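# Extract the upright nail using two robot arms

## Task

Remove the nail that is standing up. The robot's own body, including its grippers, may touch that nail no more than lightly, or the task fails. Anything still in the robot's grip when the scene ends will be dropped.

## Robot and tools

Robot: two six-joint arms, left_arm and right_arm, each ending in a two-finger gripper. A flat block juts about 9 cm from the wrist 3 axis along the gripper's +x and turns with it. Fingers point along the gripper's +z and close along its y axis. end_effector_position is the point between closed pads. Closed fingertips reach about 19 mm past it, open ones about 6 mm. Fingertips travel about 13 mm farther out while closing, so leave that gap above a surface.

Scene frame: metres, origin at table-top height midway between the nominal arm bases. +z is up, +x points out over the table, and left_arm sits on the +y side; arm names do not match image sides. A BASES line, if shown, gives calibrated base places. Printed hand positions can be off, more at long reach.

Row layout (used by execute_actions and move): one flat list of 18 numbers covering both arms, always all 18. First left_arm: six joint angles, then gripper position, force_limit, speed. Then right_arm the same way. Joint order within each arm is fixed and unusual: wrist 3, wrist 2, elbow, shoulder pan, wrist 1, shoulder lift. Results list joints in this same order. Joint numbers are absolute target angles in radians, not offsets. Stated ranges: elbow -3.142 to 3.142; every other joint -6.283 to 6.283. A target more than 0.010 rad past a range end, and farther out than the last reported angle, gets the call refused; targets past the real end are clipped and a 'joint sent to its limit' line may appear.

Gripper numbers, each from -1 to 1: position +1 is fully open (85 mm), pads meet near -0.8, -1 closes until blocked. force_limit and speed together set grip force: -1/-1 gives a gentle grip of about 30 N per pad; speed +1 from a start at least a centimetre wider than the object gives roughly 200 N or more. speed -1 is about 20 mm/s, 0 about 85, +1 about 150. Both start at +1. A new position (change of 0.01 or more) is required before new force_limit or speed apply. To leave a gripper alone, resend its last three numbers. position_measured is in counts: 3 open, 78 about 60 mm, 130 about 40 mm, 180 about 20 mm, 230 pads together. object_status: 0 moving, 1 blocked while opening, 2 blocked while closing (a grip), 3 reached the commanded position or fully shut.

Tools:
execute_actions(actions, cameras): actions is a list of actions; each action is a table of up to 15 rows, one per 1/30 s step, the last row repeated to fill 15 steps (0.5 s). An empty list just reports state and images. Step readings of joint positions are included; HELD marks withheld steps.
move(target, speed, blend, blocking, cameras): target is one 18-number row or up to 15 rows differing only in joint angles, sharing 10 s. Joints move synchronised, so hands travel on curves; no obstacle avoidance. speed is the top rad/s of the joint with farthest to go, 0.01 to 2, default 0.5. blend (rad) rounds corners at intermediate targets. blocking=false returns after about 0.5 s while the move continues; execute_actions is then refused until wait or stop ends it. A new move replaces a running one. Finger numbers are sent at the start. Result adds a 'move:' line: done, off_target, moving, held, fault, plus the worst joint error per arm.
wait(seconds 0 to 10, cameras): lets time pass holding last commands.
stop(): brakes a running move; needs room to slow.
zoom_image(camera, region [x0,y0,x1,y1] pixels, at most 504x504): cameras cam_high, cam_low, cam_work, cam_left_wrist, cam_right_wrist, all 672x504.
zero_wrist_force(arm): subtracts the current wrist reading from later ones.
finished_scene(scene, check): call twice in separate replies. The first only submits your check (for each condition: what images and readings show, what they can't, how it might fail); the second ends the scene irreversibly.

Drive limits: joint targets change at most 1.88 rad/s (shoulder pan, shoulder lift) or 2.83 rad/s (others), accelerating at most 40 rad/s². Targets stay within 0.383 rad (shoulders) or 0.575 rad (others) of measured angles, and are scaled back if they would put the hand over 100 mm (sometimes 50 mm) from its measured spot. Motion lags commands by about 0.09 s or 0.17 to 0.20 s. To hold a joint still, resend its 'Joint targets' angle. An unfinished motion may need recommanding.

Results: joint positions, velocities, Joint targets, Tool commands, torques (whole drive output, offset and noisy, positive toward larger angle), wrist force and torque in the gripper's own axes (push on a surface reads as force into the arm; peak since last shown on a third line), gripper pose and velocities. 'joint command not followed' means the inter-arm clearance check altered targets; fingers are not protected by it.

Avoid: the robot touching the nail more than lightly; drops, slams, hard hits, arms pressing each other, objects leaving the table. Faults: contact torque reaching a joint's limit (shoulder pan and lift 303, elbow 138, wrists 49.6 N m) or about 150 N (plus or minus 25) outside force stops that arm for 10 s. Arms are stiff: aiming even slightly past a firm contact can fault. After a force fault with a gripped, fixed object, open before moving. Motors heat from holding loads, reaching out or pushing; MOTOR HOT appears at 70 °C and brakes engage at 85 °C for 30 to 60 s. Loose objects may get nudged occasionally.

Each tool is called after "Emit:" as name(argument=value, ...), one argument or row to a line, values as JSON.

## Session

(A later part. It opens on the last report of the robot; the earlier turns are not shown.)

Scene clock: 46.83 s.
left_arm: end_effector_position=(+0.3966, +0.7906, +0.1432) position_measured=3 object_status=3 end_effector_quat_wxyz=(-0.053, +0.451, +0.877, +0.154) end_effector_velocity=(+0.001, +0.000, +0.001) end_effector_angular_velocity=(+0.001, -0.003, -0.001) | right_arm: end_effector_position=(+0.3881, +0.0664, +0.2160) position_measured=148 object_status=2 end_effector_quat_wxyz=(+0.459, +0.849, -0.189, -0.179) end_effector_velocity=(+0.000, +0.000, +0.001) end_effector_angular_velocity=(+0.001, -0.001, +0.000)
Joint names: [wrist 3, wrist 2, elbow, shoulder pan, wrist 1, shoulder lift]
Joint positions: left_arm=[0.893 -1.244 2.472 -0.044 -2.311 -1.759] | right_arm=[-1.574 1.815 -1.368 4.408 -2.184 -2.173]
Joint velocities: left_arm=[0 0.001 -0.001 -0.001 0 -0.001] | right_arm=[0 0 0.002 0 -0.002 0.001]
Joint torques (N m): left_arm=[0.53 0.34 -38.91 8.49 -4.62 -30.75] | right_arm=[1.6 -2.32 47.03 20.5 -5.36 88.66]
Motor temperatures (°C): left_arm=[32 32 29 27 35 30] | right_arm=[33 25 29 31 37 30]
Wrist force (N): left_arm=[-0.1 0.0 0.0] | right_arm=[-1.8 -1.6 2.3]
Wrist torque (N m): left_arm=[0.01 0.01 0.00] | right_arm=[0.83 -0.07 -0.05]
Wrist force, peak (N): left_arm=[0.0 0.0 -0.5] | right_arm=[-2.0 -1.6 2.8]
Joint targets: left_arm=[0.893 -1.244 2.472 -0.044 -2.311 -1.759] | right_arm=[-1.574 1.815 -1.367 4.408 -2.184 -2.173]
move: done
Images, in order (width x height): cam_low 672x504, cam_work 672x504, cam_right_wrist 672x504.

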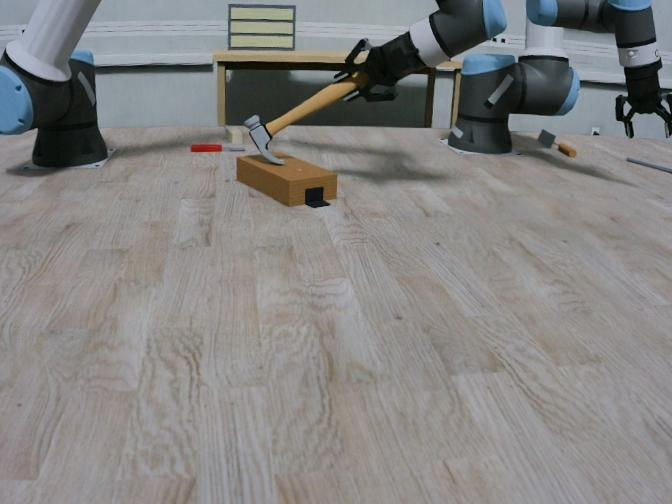

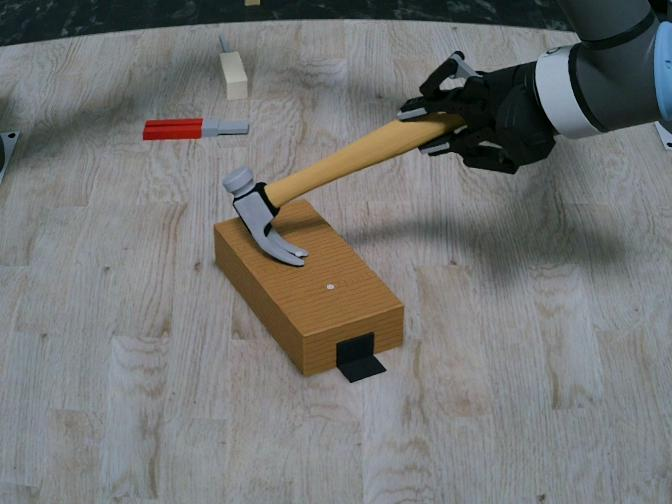

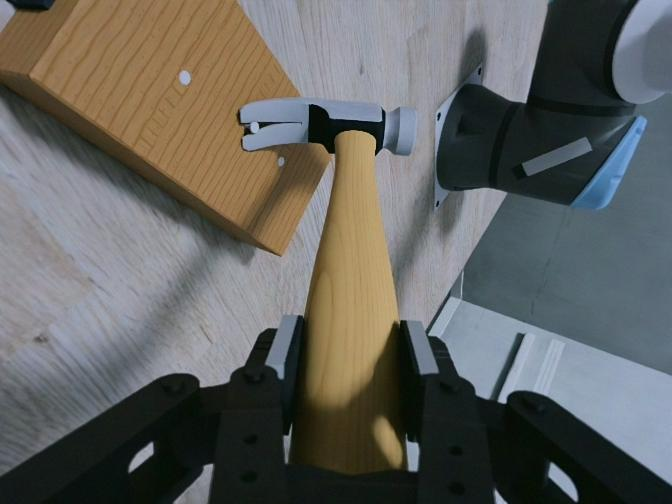

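Emit:
move(
  target=[0.893,-1.244,2.472,-0.044,-2.311,-1.759,1,1,1,-1.574,1.815,-1.3458,4.410,-2.1921,-2.1861,-1,1,-0.2],
  speed=0.03,
  cameras=["cam_work","cam_right_wrist","cam_low"],
)

Emit:
zoom_image(
  camera="cam_right_wrist",
  region=[150, 60, 350, 210],
)

Emit:
zoom_image(
  camera="cam_work",
  region=[250, 210, 340, 285],
)

Emit:
zoom_image(
  camera="cam_low",
  region=[250, 130, 310, 175],
)

Scene clock: 48.27 s.
left_arm: end_effector_position=(+0.3966, +0.7906, +0.1432) position_measured=3 object_status=3 end_effector_quat_wxyz=(-0.053, +0.451, +0.877, +0.154) end_effector_velocity=(+0.001, +0.000, +0.000) end_effector_angular_velocity=(+0.000, +0.001, +0.000) | right_arm: end_effector_position=(+0.3894, +0.0750, +0.2158) position_measured=148 object_status=2 end_effector_quat_wxyz=(+0.459, +0.850, -0.189, -0.179) end_effector_velocity=(+0.000, +0.001, +0.000) end_effector_angular_velocity=(+0.000, -0.001, +0.000)
Joint names: [wrist 3, wrist 2, elbow, shoulder pan, wrist 1, shoulder lift]
Joint positions: left_arm=[0.893 -1.244 2.472 -0.044 -2.311 -1.759] | right_arm=[-1.574 1.815 -1.346 4.41 -2.192 -2.186]
Joint velocities: left_arm=[0 0 -0.001 -0.001 0 0.002] | right_arm=[0.001 0 0.002 0 0 -0.001]
Joint torques (N m): left_arm=[0.91 0.22 -39.22 9.78 -3.9 -33.74] | right_arm=[1.37 9.18 70.9 29.65 -0.68 109.81]
Motor temperatures (°C): left_arm=[32 32 29 27 35 30] | right_arm=[33 25 29 31 37 30]
Wrist force (N): left_arm=[-0.1 0.0 -0.3] | right_arm=[14.2 -8.5 42.8]
Wrist torque (N m): left_arm=[0.01 0.02 0.00] | right_arm=[-0.37 0.03 0.43]
Wrist force, peak (N): left_arm=[0.2 0.1 -0.5] | right_arm=[15.2 -10.4 45.4]
Joint targets: left_arm=[0.893 -1.244 2.472 -0.044 -2.311 -1.759] | right_arm=[-1.574 1.815 -1.346 4.410 -2.192 -2.186]
move: done
Images, in order (width x height): cam_low 672x504, cam_work 672x504, cam_right_wrist 672x504.

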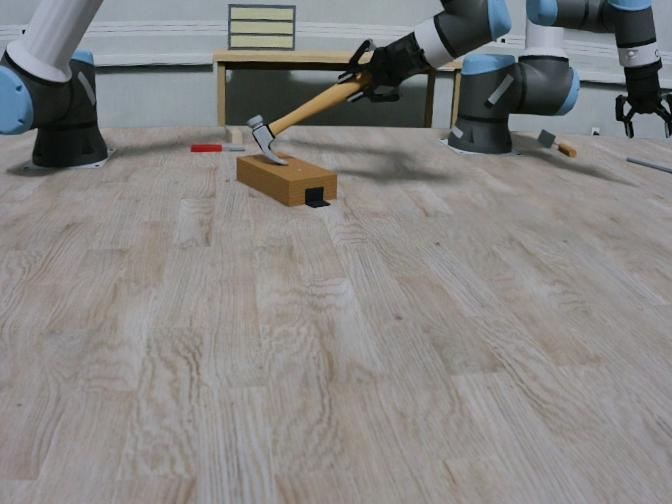

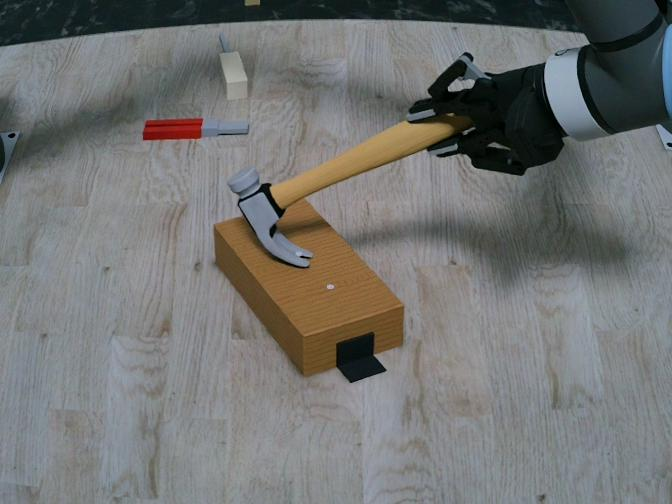

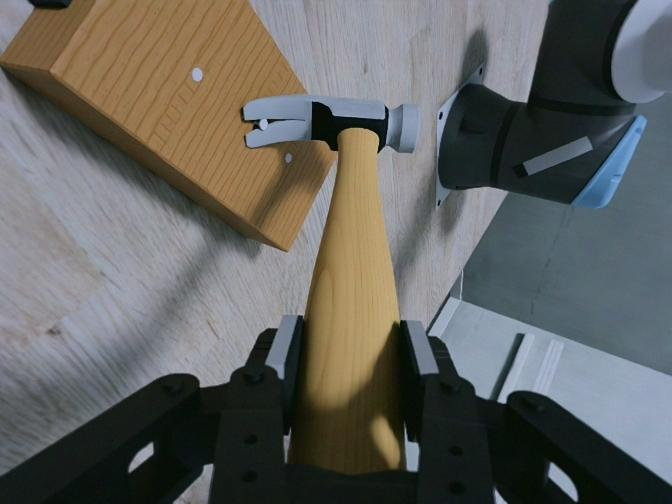

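Scaled by 2.520 from the camera's 672x504 image, which has a finer 960x720 frame.

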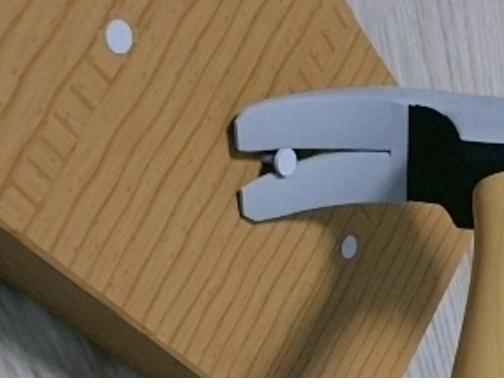

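Scaled by 5.600 from the camera's 672x504 image, which has a finer 960x720 frame.

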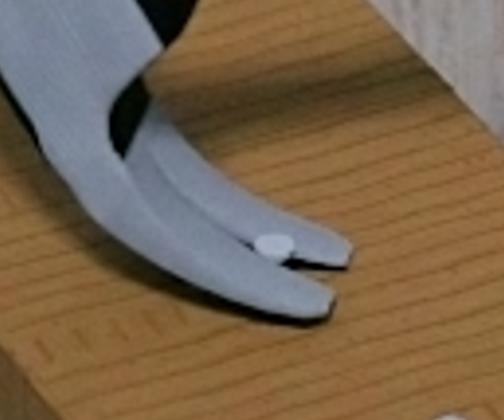

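Scaled by 8.400 from the camera's 672x504 image, which has a finer 960x720 frame.

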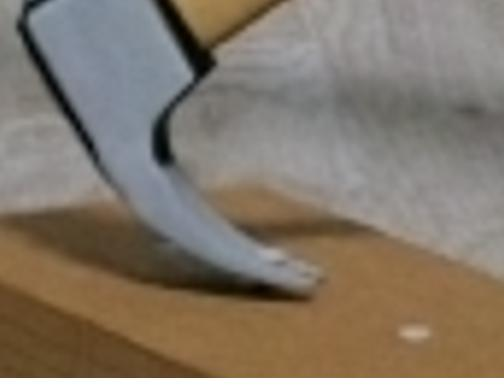

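Emit:
move(
  target=[0.893,-1.244,2.472,-0.044,-2.311,-1.759,1,1,1,-1.574,1.815,-1.433,4.410,-2.086,-2.1006,-1,1,-0.2],
  speed=0.1,
  cameras=["cam_work"],
)

Emit:
move(
  target=[0.893,-1.244,2.472,-0.044,-2.311,-1.759,1,1,1,-1.574,1.815,-1.5338,4.410,-1.961,-2.0026,-1,1,-0.2],
  speed=0.1,
  cameras=["cam_work","cam_right_wrist","cam_low"],
)

Emit:
zoom_image(
  camera="cam_work",
  region=[230, 180, 350, 280],
)

Emit:
zoom_image(
  camera="cam_low",
  region=[240, 100, 340, 175],
)

Emit:
zoom_image(
  camera="cam_right_wrist",
  region=[150, 60, 350, 210],
)

Scene clock: 51.70 s.
left_arm: end_effector_position=(+0.3966, +0.7906, +0.1432) position_measured=3 object_status=3 end_effector_quat_wxyz=(-0.053, +0.451, +0.877, +0.154) end_effector_velocity=(-0.001, +0.000, -0.001) end_effector_angular_velocity=(+0.001, +0.001, +0.000) | right_arm: end_effector_position=(+0.3841, +0.0584, +0.2269) position_measured=148 object_status=2 end_effector_quat_wxyz=(+0.413, +0.874, -0.187, -0.175) end_effector_velocity=(+0.001, -0.001, +0.000) end_effector_angular_velocity=(+0.001, +0.000, -0.002)
Joint names: [wrist 3, wrist 2, elbow, shoulder pan, wrist 1, shoulder lift]
Joint positions: left_arm=[0.893 -1.244 2.472 -0.044 -2.311 -1.759] | right_arm=[-1.574 1.815 -1.433 4.41 -2.086 -2.101]
Joint velocities: left_arm=[0.001 0 0.001 0.001 0 0] | right_arm=[-0.001 0 -0.002 -0.002 0.002 0.001]
Joint torques (N m): left_arm=[0.45 0.52 -39.89 8.24 -4.67 -33.52] | right_arm=[0.85 -2.54 28.61 1.27 3.84 102.06]
Motor temperatures (°C): left_arm=[32 32 29 27 35 30] | right_arm=[33 25 29 31 37 30]
Wrist force (N): left_arm=[0.3 -0.3 0.0] | right_arm=[-4.5 3.9 -6.2]
Wrist torque (N m): left_arm=[-0.04 -0.05 0.00] | right_arm=[0.35 -0.02 0.13]
Wrist force, peak (N): left_arm=[0.2 -0.1 -0.6] | right_arm=[16.7 -10.0 47.2]
Joint targets: left_arm=[0.893 -1.244 2.472 -0.044 -2.311 -1.759] | right_arm=[-1.574 1.815 -1.433 4.410 -2.086 -2.101]
move: done
Images, in order (width x height): cam_work 672x504.

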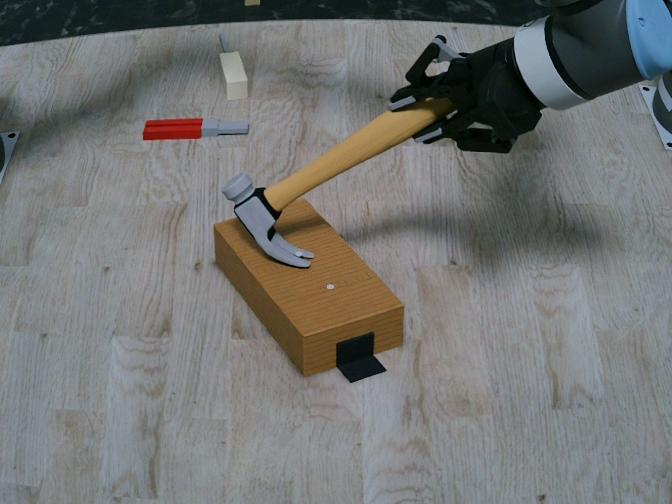

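Scene clock: 53.33 s.
left_arm: end_effector_position=(+0.3966, +0.7906, +0.1432) position_measured=3 object_status=3 end_effector_quat_wxyz=(-0.053, +0.451, +0.877, +0.154) end_effector_velocity=(+0.000, +0.000, +0.000) end_effector_angular_velocity=(+0.000, +0.000, -0.001) | right_arm: end_effector_position=(+0.3779, +0.0387, +0.2377) position_measured=148 object_status=2 end_effector_quat_wxyz=(+0.358, +0.900, -0.184, -0.169) end_effector_velocity=(+0.000, +0.000, +0.001) end_effector_angular_velocity=(+0.003, -0.001, -0.001)
Joint names: [wrist 3, wrist 2, elbow, shoulder pan, wrist 1, shoulder lift]
Joint positions: left_arm=[0.893 -1.244 2.472 -0.044 -2.311 -1.759] | right_arm=[-1.574 1.815 -1.534 4.41 -1.961 -2.003]
Joint velocities: left_arm=[0 0 0.001 -0.001 0 0] | right_arm=[0 0 -0.001 -0.001 0.002 0.002]
Joint torques (N m): left_arm=[0.93 0.83 -40.85 10.26 -5.27 -34.66] | right_arm=[0.62 -3.01 13.89 -17.77 8.21 75.26]
Motor temperatures (°C): left_arm=[32 32 29 27 35 30] | right_arm=[33 25 29 31 37 30]
Wrist force (N): left_arm=[0.2 0.1 -0.2] | right_arm=[-15.2 20.6 -32.0]
Wrist torque (N m): left_arm=[0.02 -0.02 0.00] | right_arm=[-1.63 -0.47 0.53]
Wrist force, peak (N): left_arm=[-0.1 -0.3 -0.6] | right_arm=[-15.5 20.7 -32.2]
Joint targets: left_arm=[0.893 -1.244 2.472 -0.044 -2.311 -1.759] | right_arm=[-1.574 1.815 -1.534 4.410 -1.961 -2.003]
move: done
Images, in order (width x height): cam_low 672x504, cam_work 672x504, cam_right_wrist 672x504.

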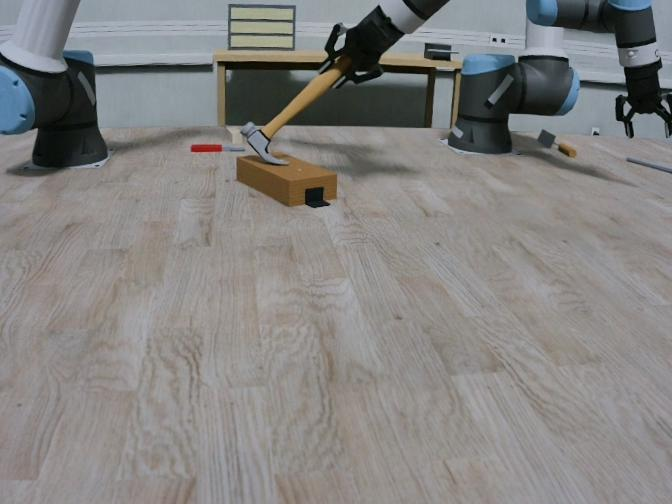

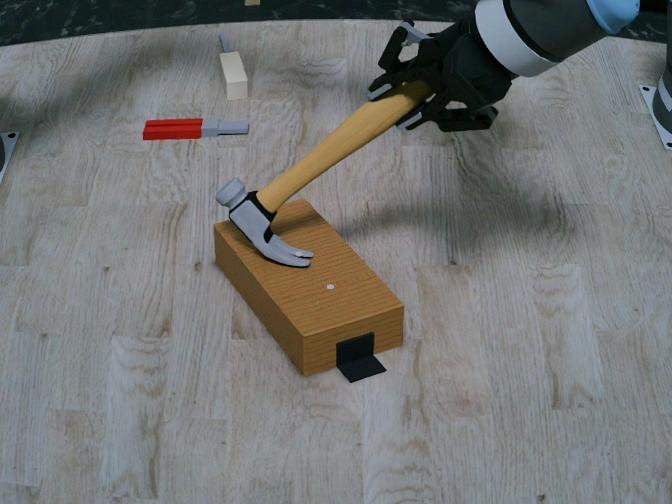

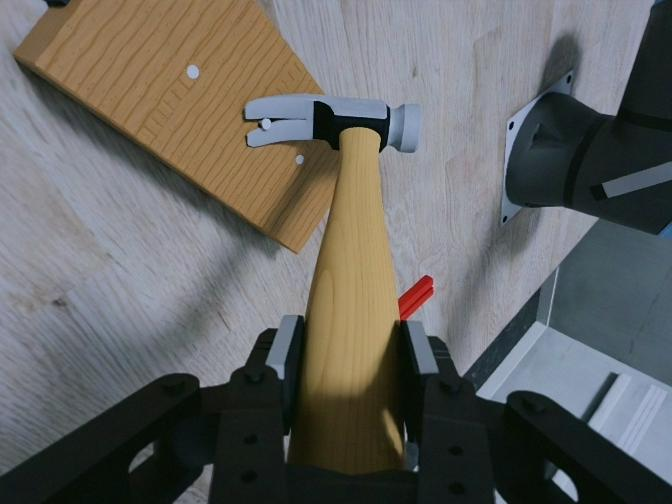

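Scaled by 4.200 from the camera's 672x504 image, which has a finer 960x720 frame.

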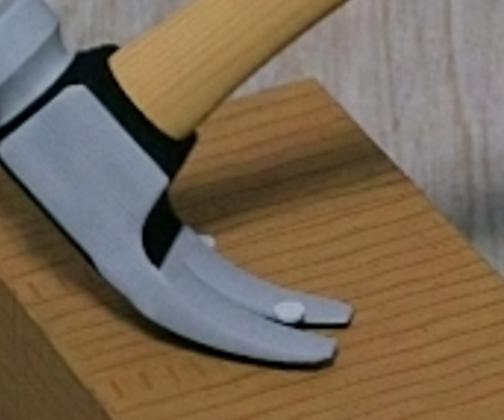

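Scaled by 5.040 from the camera's 672x504 image, which has a finer 960x720 frame.

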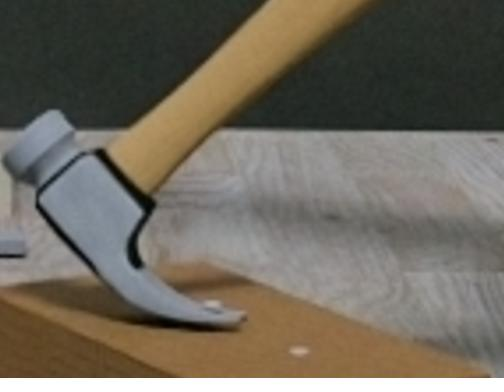

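Scaled by 2.520 from the camera's 672x504 image, which has a finer 960x720 frame.

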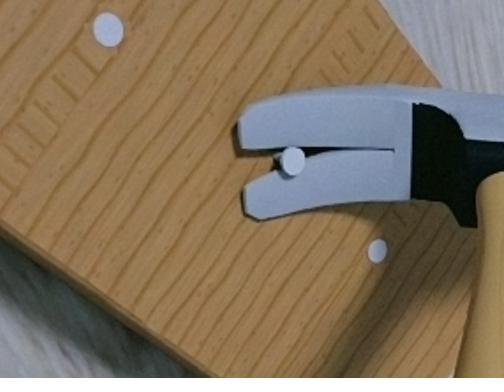

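Emit:
move(
  target=[0.893,-1.244,2.472,-0.044,-2.311,-1.759,1,1,1,-1.574,1.815,-1.643,4.410,-1.827,-1.897,-1,1,-0.2],
  speed=0.1,
  cameras=["cam_work","cam_right_wrist","cam_low"],
)

Emit:
zoom_image(
  camera="cam_work",
  region=[230, 180, 350, 280],
)

Emit:
zoom_image(
  camera="cam_low",
  region=[240, 100, 340, 175],
)

Emit:
zoom_image(
  camera="cam_right_wrist",
  region=[150, 60, 350, 210],
)

Scene clock: 55.43 s.
left_arm: end_effector_position=(+0.3966, +0.7906, +0.1432) position_measured=3 object_status=3 end_effector_quat_wxyz=(-0.053, +0.451, +0.877, +0.154) end_effector_velocity=(+0.000, +0.000, +0.001) end_effector_angular_velocity=(+0.001, -0.001, +0.000) | right_arm: end_effector_position=(+0.3709, +0.0162, +0.2478) position_measured=148 object_status=2 end_effector_quat_wxyz=(+0.298, +0.923, -0.180, -0.163) end_effector_velocity=(+0.001, -0.001, +0.000) end_effector_angular_velocity=(+0.003, +0.000, -0.001)
Joint names: [wrist 3, wrist 2, elbow, shoulder pan, wrist 1, shoulder lift]
Joint positions: left_arm=[0.893 -1.244 2.472 -0.044 -2.311 -1.759] | right_arm=[-1.574 1.815 -1.643 4.41 -1.827 -1.897]
Joint velocities: left_arm=[0 0.001 0 0 0 -0.001] | right_arm=[-0.001 0 -0.002 -0.002 0.002 0.002]
Joint torques (N m): left_arm=[0.71 0.54 -39.08 11.32 -5.16 -33.61] | right_arm=[0.57 -3.52 6.86 -18.79 9.39 53.96]
Motor temperatures (°C): left_arm=[32 32 29 27 35 30] | right_arm=[33 25 29 31 37 30]
Wrist force (N): left_arm=[0.4 0.0 -0.2] | right_arm=[-23.2 27.9 -47.5]
Wrist torque (N m): left_arm=[0.00 -0.06 0.00] | right_arm=[-2.40 -0.84 0.76]
Wrist force, peak (N): left_arm=[0.6 0.1 -0.1] | right_arm=[-23.0 28.4 -47.7]
Joint targets: left_arm=[0.893 -1.244 2.472 -0.044 -2.311 -1.759] | right_arm=[-1.574 1.815 -1.643 4.410 -1.827 -1.897]
move: done
Images, in order (width x height): cam_low 672x504, cam_work 672x504, cam_right_wrist 672x504.

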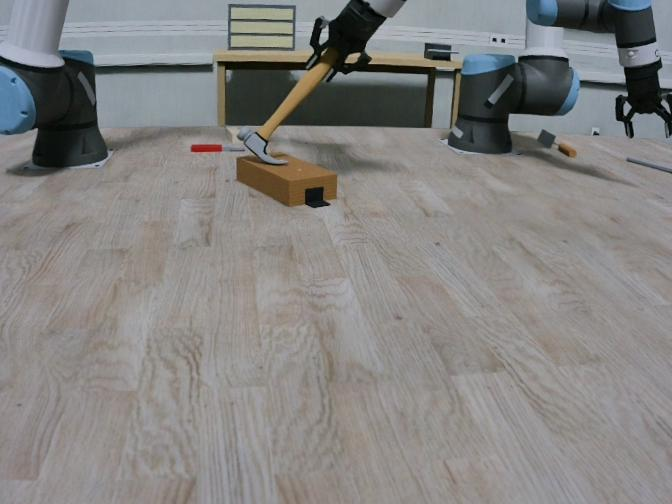

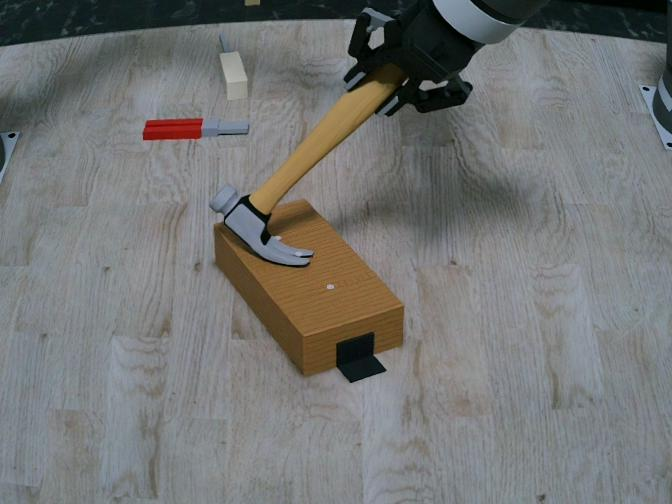

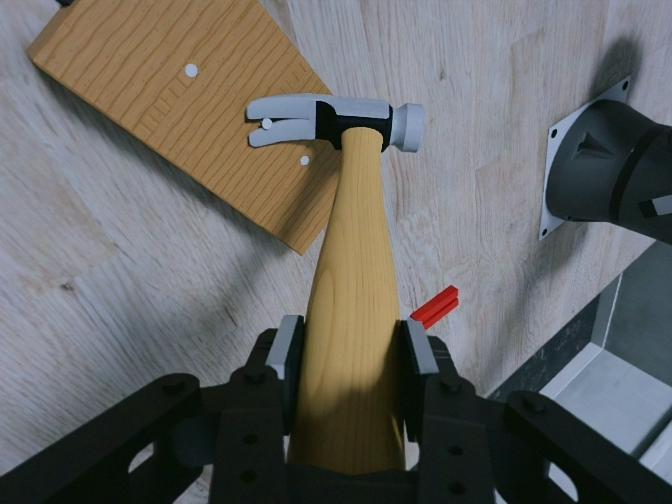

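Scaled by 4.200 from the camera's 672x504 image, which has a finer 960x720 frame.

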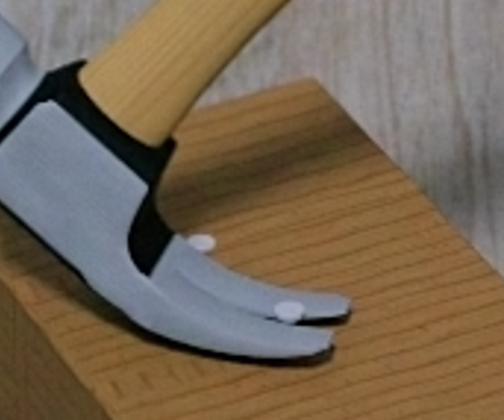

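Scaled by 5.040 from the camera's 672x504 image, which has a finer 960x720 frame.

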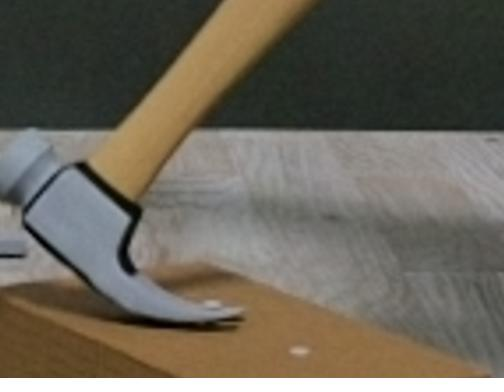

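Scaled by 2.520 from the camera's 672x504 image, which has a finer 960x720 frame.

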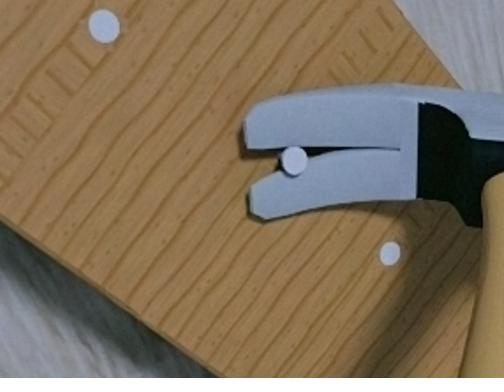

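Emit:
move(
  target=[0.893,-1.244,2.472,-0.044,-2.311,-1.759,1,1,1,-1.574,1.815,-1.7429,4.410,-1.6983,-1.7944,-1,1,-0.2],
  speed=0.1,
  cameras=["cam_work","cam_right_wrist","cam_low"],
)

Emit:
zoom_image(
  camera="cam_work",
  region=[230, 180, 350, 280],
)

Emit:
zoom_image(
  camera="cam_low",
  region=[240, 100, 340, 175],
)

Emit:
zoom_image(
  camera="cam_right_wrist",
  region=[150, 60, 350, 210],
)

Scene clock: 60.20 s.
left_arm: end_effector_position=(+0.3966, +0.7906, +0.1432) position_measured=3 object_status=3 end_effector_quat_wxyz=(-0.053, +0.451, +0.877, +0.154) end_effector_velocity=(+0.000, +0.000, +0.000) end_effector_angular_velocity=(+0.000, +0.001, +0.000) | right_arm: end_effector_position=(+0.3646, -0.0039, +0.2593) position_measured=148 object_status=2 end_effector_quat_wxyz=(+0.236, +0.943, -0.175, -0.156) end_effector_velocity=(+0.000, +0.000, +0.000) end_effector_angular_velocity=(+0.001, +0.000, +0.000)
Joint names: [wrist 3, wrist 2, elbow, shoulder pan, wrist 1, shoulder lift]
Joint positions: left_arm=[0.893 -1.244 2.472 -0.044 -2.311 -1.759] | right_arm=[-1.574 1.815 -1.743 4.41 -1.698 -1.795]
Joint velocities: left_arm=[0 0 0 0.001 0 0.001] | right_arm=[0 0 -0.001 0 0.002 0.001]
Joint torques (N m): left_arm=[0.45 0.76 -42.11 8.5 -5.48 -33.77] | right_arm=[0.03 9.08 62.36 -0.92 9.13 114.76]
Motor temperatures (°C): left_arm=[32 32 29 27 35 30] | right_arm=[33 25 29 31 37 30]
Wrist force (N): left_arm=[0.0 0.0 -0.2] | right_arm=[21.3 -13.9 42.3]
Wrist torque (N m): left_arm=[0.01 0.00 0.00] | right_arm=[-1.12 0.19 0.70]
Wrist force, peak (N): left_arm=[0.1 -0.1 -0.6] | right_arm=[-24.0 28.0 -48.8]
Joint targets: left_arm=[0.893 -1.244 2.472 -0.044 -2.311 -1.759] | right_arm=[-1.574 1.815 -1.743 4.410 -1.698 -1.794]
move: done
Images, in order (width x height): cam_low 672x504, cam_work 672x504, cam_right_wrist 672x504.

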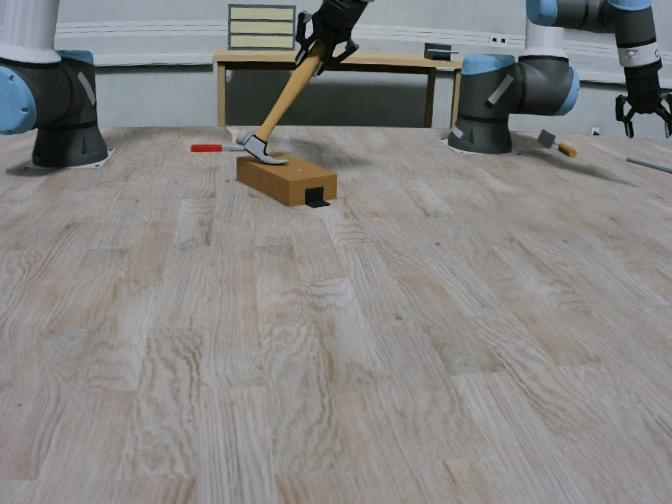

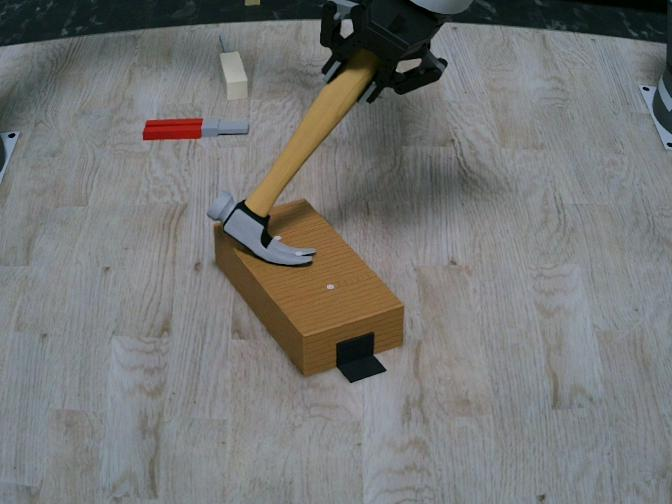

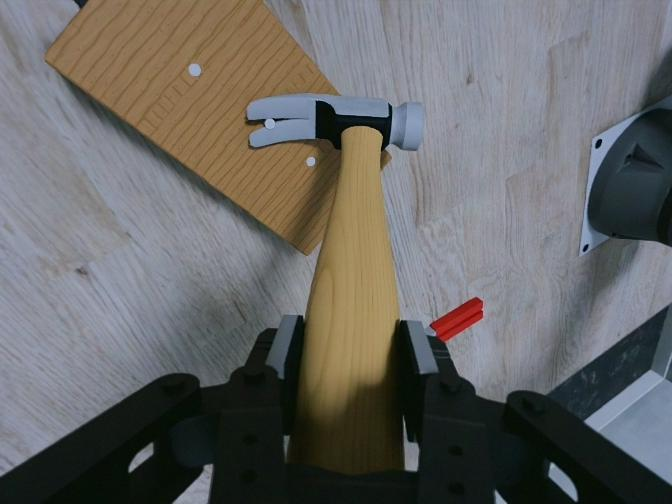

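Scaled by 4.200 from the camera's 672x504 image, which has a finer 960x720 frame.

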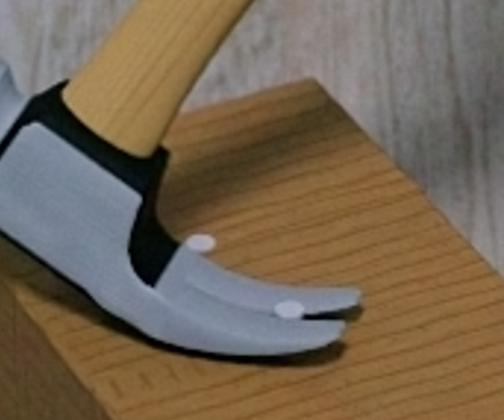

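Scaled by 5.040 from the camera's 672x504 image, which has a finer 960x720 frame.

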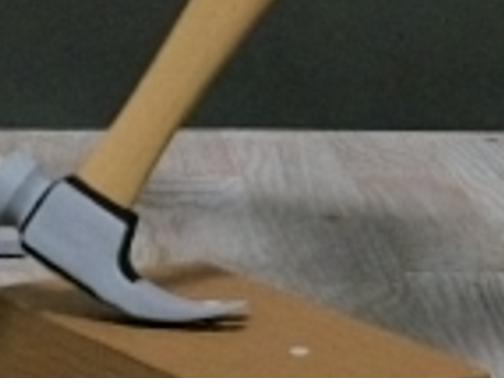

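Scaled by 2.520 from the camera's 672x504 image, which has a finer 960x720 frame.

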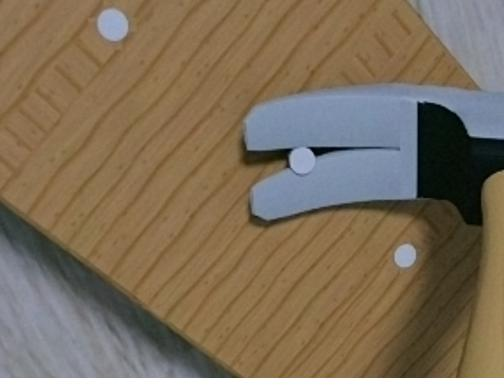

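Emit:
move(
  target=[0.893,-1.244,2.472,-0.044,-2.311,-1.759,1,1,1,-1.574,1.815,-1.853,4.410,-1.560,-1.6945,-1,1,-0.2],
  speed=0.1,
  cameras=["cam_low","cam_work"],
)

Emit:
zoom_image(
  camera="cam_low",
  region=[240, 100, 340, 175],
)

Emit:
zoom_image(
  camera="cam_work",
  region=[230, 180, 350, 280],
)

Scene clock: 62.37 s.
left_arm: end_effector_position=(+0.3966, +0.7906, +0.1432) position_measured=3 object_status=3 end_effector_quat_wxyz=(-0.053, +0.451, +0.877, +0.154) end_effector_velocity=(+0.000, +0.000, +0.000) end_effector_angular_velocity=(+0.000, -0.001, +0.001) | right_arm: end_effector_position=(+0.3573, -0.0269, +0.2626) position_measured=148 object_status=2 end_effector_quat_wxyz=(+0.174, +0.959, -0.170, -0.148) end_effector_velocity=(-0.001, +0.000, +0.000) end_effector_angular_velocity=(+0.002, +0.000, +0.002)
Joint names: [wrist 3, wrist 2, elbow, shoulder pan, wrist 1, shoulder lift]
Joint positions: left_arm=[0.893 -1.244 2.472 -0.044 -2.311 -1.759] | right_arm=[-1.574 1.815 -1.853 4.41 -1.56 -1.695]
Joint velocities: left_arm=[0 0 0 0.001 0 0] | right_arm=[-0.001 0 -0.001 0.001 0.003 0.001]
Joint torques (N m): left_arm=[0.49 0.39 -42.14 8.26 -5.78 -31.81] | right_arm=[-0.26 -5.13 -5.6 18.52 -0.5 45.05]
Motor temperatures (°C): left_arm=[32 32 29 27 35 30] | right_arm=[33 25 29 31 37 30]
Wrist force (N): left_arm=[-0.1 -0.2 -0.1] | right_arm=[-11.0 -9.6 -61.9]
Wrist torque (N m): left_arm=[-0.03 0.02 0.00] | right_arm=[-2.25 -0.69 1.31]
Wrist force, peak (N): left_arm=[0.1 0.4 -0.3] | right_arm=[-12.1 -8.0 -64.2]
Joint targets: left_arm=[0.893 -1.244 2.472 -0.044 -2.311 -1.759] | right_arm=[-1.574 1.815 -1.853 4.410 -1.560 -1.694]
move: done
Images, in order (width x height): cam_low 672x504, cam_work 672x504.

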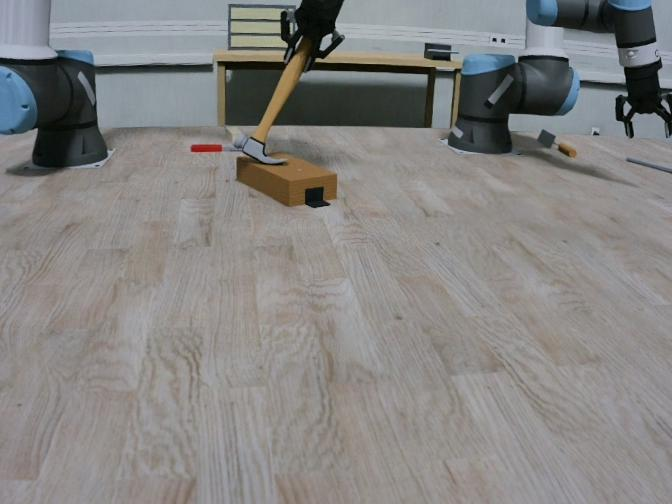

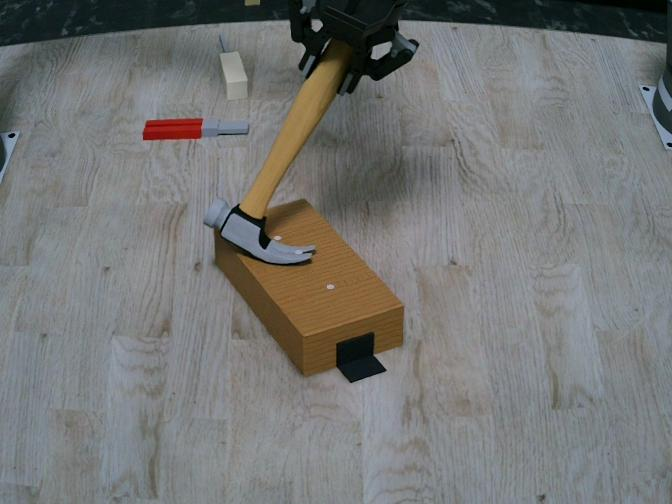

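Scaled by 5.040 from the camera's 672x504 image, which has a finer 960x720 frame.

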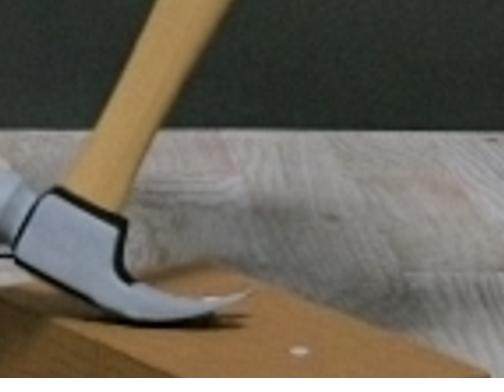

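Scaled by 4.200 from the camera's 672x504 image, which has a finer 960x720 frame.

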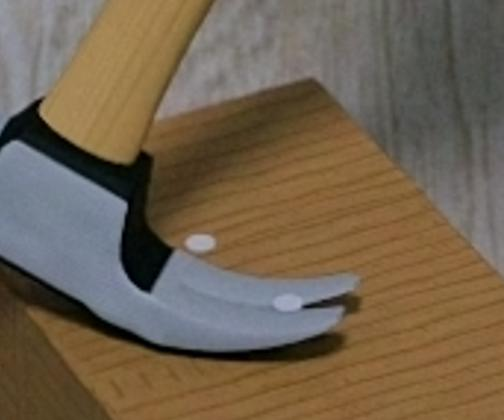

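Emit:
move(
  target=[0.893,-1.244,2.472,-0.044,-2.311,-1.759,1,1,1,-1.574,1.815,-1.9571,4.410,-1.4271,-1.5896,-1,1,-0.2],
  speed=0.1,
  cameras=["cam_low","cam_work","cam_right_wrist"],
)

Emit:
zoom_image(
  camera="cam_low",
  region=[240, 100, 340, 175],
)

Emit:
zoom_image(
  camera="cam_work",
  region=[230, 180, 350, 280],
)

Scene clock: 64.43 s.
left_arm: end_effector_position=(+0.3966, +0.7906, +0.1432) position_measured=3 object_status=3 end_effector_quat_wxyz=(-0.053, +0.451, +0.877, +0.154) end_effector_velocity=(+0.000, +0.000, +0.000) end_effector_angular_velocity=(+0.000, +0.000, +0.000) | right_arm: end_effector_position=(+0.3502, -0.0497, +0.2709) position_measured=148 object_status=2 end_effector_quat_wxyz=(+0.109, +0.971, -0.163, -0.139) end_effector_velocity=(-0.001, +0.000, -0.001) end_effector_angular_velocity=(+0.000, +0.000, +0.001)
Joint names: [wrist 3, wrist 2, elbow, shoulder pan, wrist 1, shoulder lift]
Joint positions: left_arm=[0.893 -1.244 2.472 -0.044 -2.311 -1.759] | right_arm=[-1.574 1.815 -1.957 4.41 -1.427 -1.59]
Joint velocities: left_arm=[0 0 0 0 0 0] | right_arm=[0 0 -0.001 0.001 0.001 0]
Joint torques (N m): left_arm=[0.6 0.39 -42.58 10.62 -5.68 -31.79] | right_arm=[-0.51 13.07 57.64 10.97 7.64 102.15]
Motor temperatures (°C): left_arm=[32 32 29 27 35 30] | right_arm=[33 25 29 31 36 30]
Wrist force (N): left_arm=[0.3 0.1 -0.2] | right_arm=[25.7 -30.3 40.0]
Wrist torque (N m): left_arm=[0.02 -0.05 0.00] | right_arm=[-2.47 0.54 1.46]
Wrist force, peak (N): left_arm=[0.1 -0.3 -0.4] | right_arm=[-11.2 -9.4 -63.7]
Joint targets: left_arm=[0.893 -1.244 2.472 -0.044 -2.311 -1.759] | right_arm=[-1.574 1.815 -1.957 4.410 -1.427 -1.590]
move: done
Images, in order (width x height): cam_low 672x504, cam_work 672x504, cam_right_wrist 672x504.

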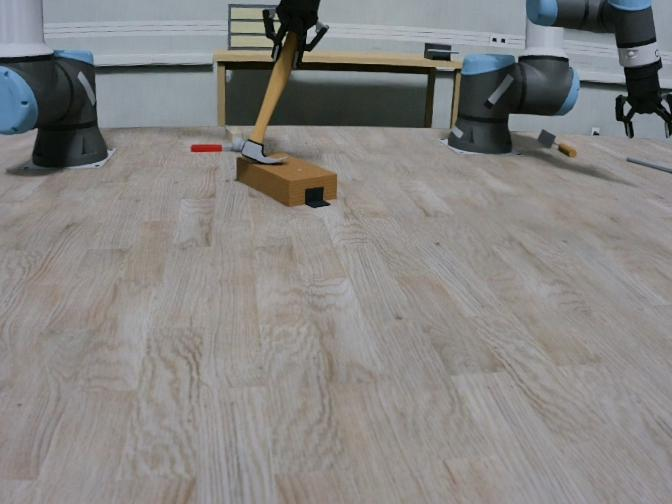

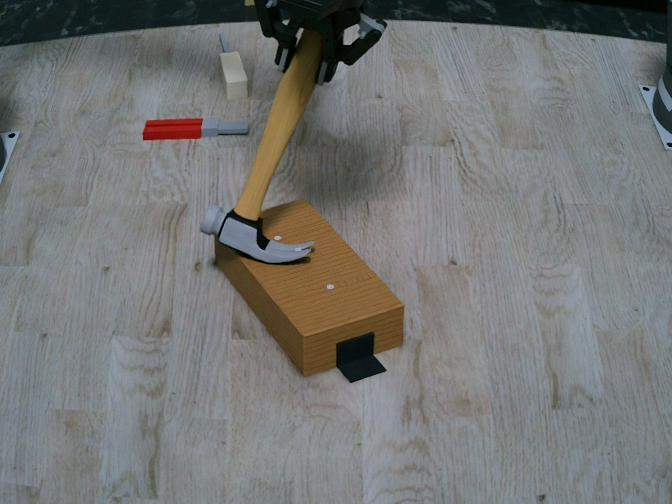

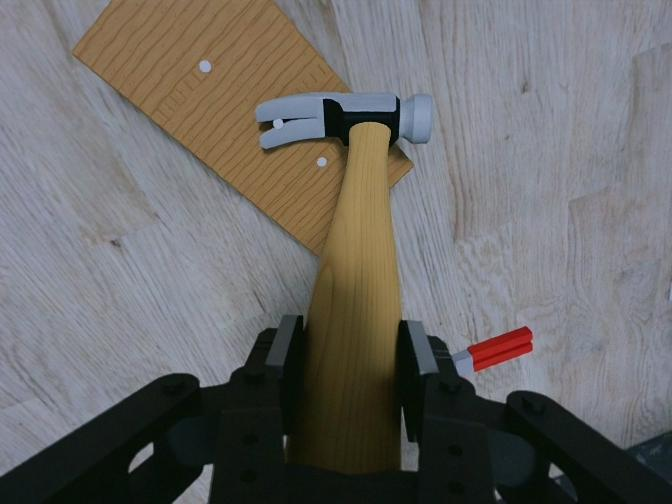

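Scaled by 5.040 from the camera's 672x504 image, which has a finer 960x720 frame.

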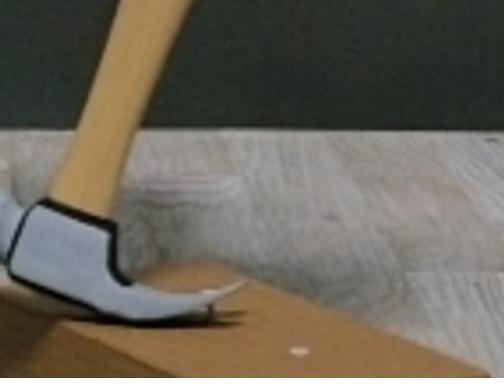

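Scaled by 4.200 from the camera's 672x504 image, which has a finer 960x720 frame.

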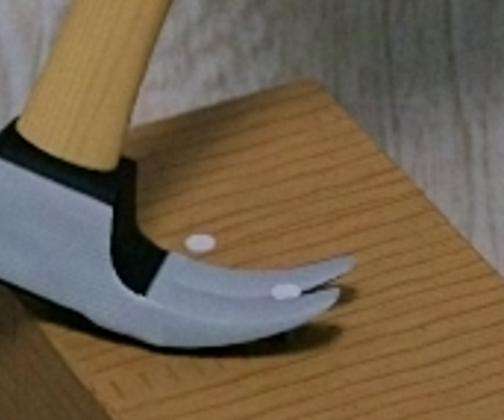

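Emit:
move(
  target=[0.893,-1.244,2.472,-0.044,-2.311,-1.759,1,1,1,-1.574,1.815,-2.060,4.410,-1.2905,-1.4924,-1,1,-0.2],
  speed=0.1,
  cameras=["cam_low","cam_work","cam_right_wrist"],
)

Emit:
zoom_image(
  camera="cam_low",
  region=[240, 100, 340, 175],
)

Emit:
zoom_image(
  camera="cam_work",
  region=[230, 180, 350, 280],
)

Scene clock: 66.77 s.
left_arm: end_effector_position=(+0.3966, +0.7906, +0.1432) position_measured=3 object_status=3 end_effector_quat_wxyz=(-0.053, +0.451, +0.877, +0.154) end_effector_velocity=(+0.000, +0.000, +0.001) end_effector_angular_velocity=(+0.000, -0.001, +0.000) | right_arm: end_effector_position=(+0.3435, -0.0711, +0.2745) position_measured=148 object_status=2 end_effector_quat_wxyz=(+0.045, +0.978, -0.156, -0.130) end_effector_velocity=(+0.001, -0.001, -0.001) end_effector_angular_velocity=(+0.000, +0.000, -0.001)
Joint names: [wrist 3, wrist 2, elbow, shoulder pan, wrist 1, shoulder lift]
Joint positions: left_arm=[0.893 -1.244 2.472 -0.044 -2.311 -1.759] | right_arm=[-1.574 1.815 -2.06 4.41 -1.291 -1.492]
Joint velocities: left_arm=[0 0 -0.001 0 0 -0.001] | right_arm=[0 0 -0.001 -0.002 0.001 0]
Joint torques (N m): left_arm=[0.49 0.78 -42.32 9.02 -6.89 -32.75] | right_arm=[-0.85 6.06 54.55 1.66 10.74 88.2]
Motor temperatures (°C): left_arm=[32 32 29 27 35 30] | right_arm=[33 25 29 31 36 30]
Wrist force (N): left_arm=[-0.1 0.0 -0.2] | right_arm=[19.2 -21.8 35.7]
Wrist torque (N m): left_arm=[-0.01 0.02 0.00] | right_arm=[-2.93 0.43 1.66]
Wrist force, peak (N): left_arm=[0.2 -0.2 -0.5] | right_arm=[26.4 -30.3 40.1]
Joint targets: left_arm=[0.893 -1.244 2.472 -0.044 -2.311 -1.759] | right_arm=[-1.574 1.815 -2.060 4.410 -1.291 -1.492]
move: done
Images, in order (width x height): cam_low 672x504, cam_work 672x504, cam_right_wrist 672x504.

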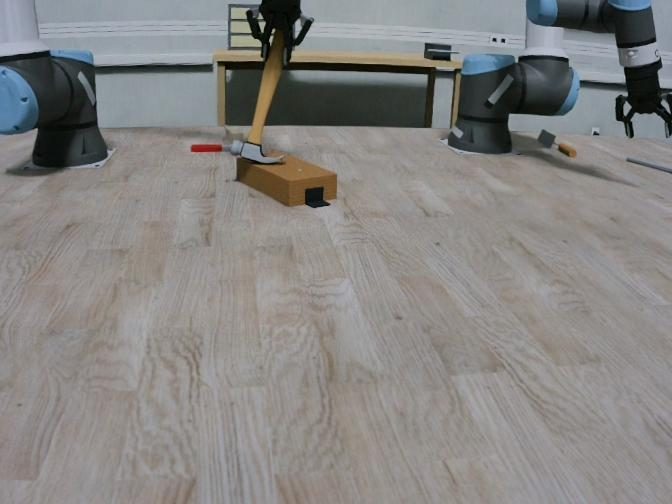

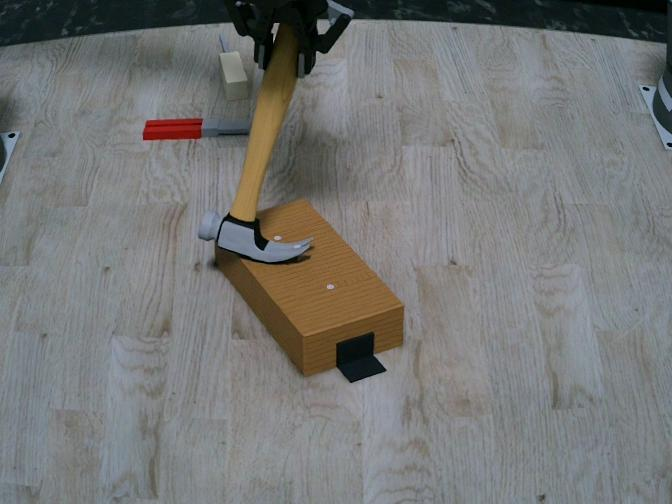

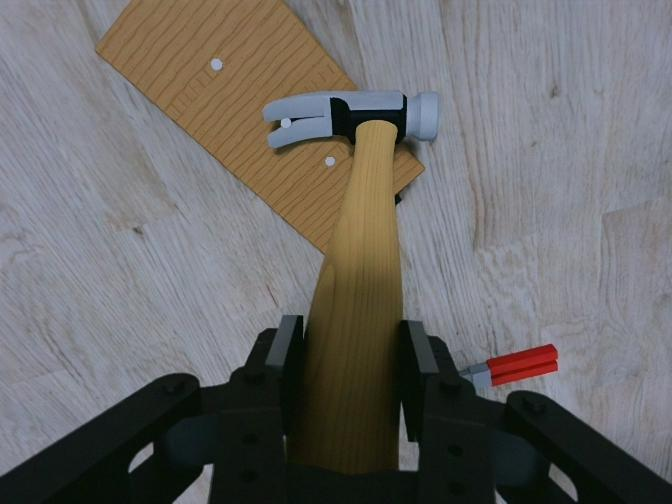

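Scaled by 5.040 from the camera's 672x504 image, which has a finer 960x720 frame.

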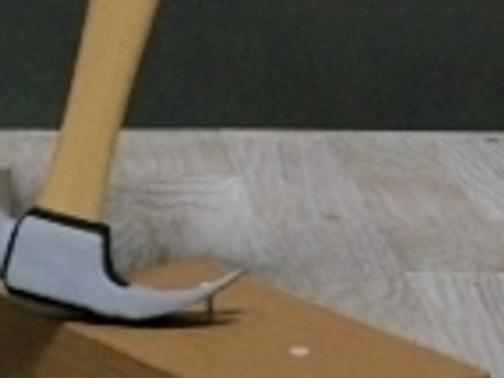

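Scaled by 4.200 from the camera's 672x504 image, which has a finer 960x720 frame.

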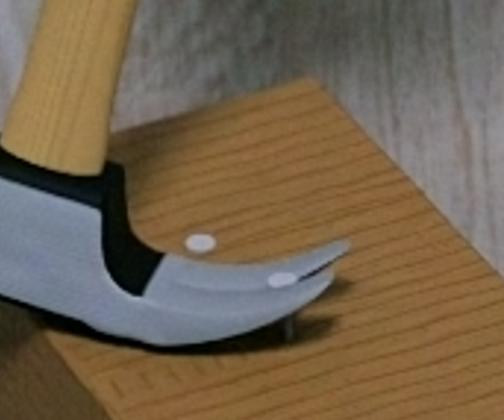

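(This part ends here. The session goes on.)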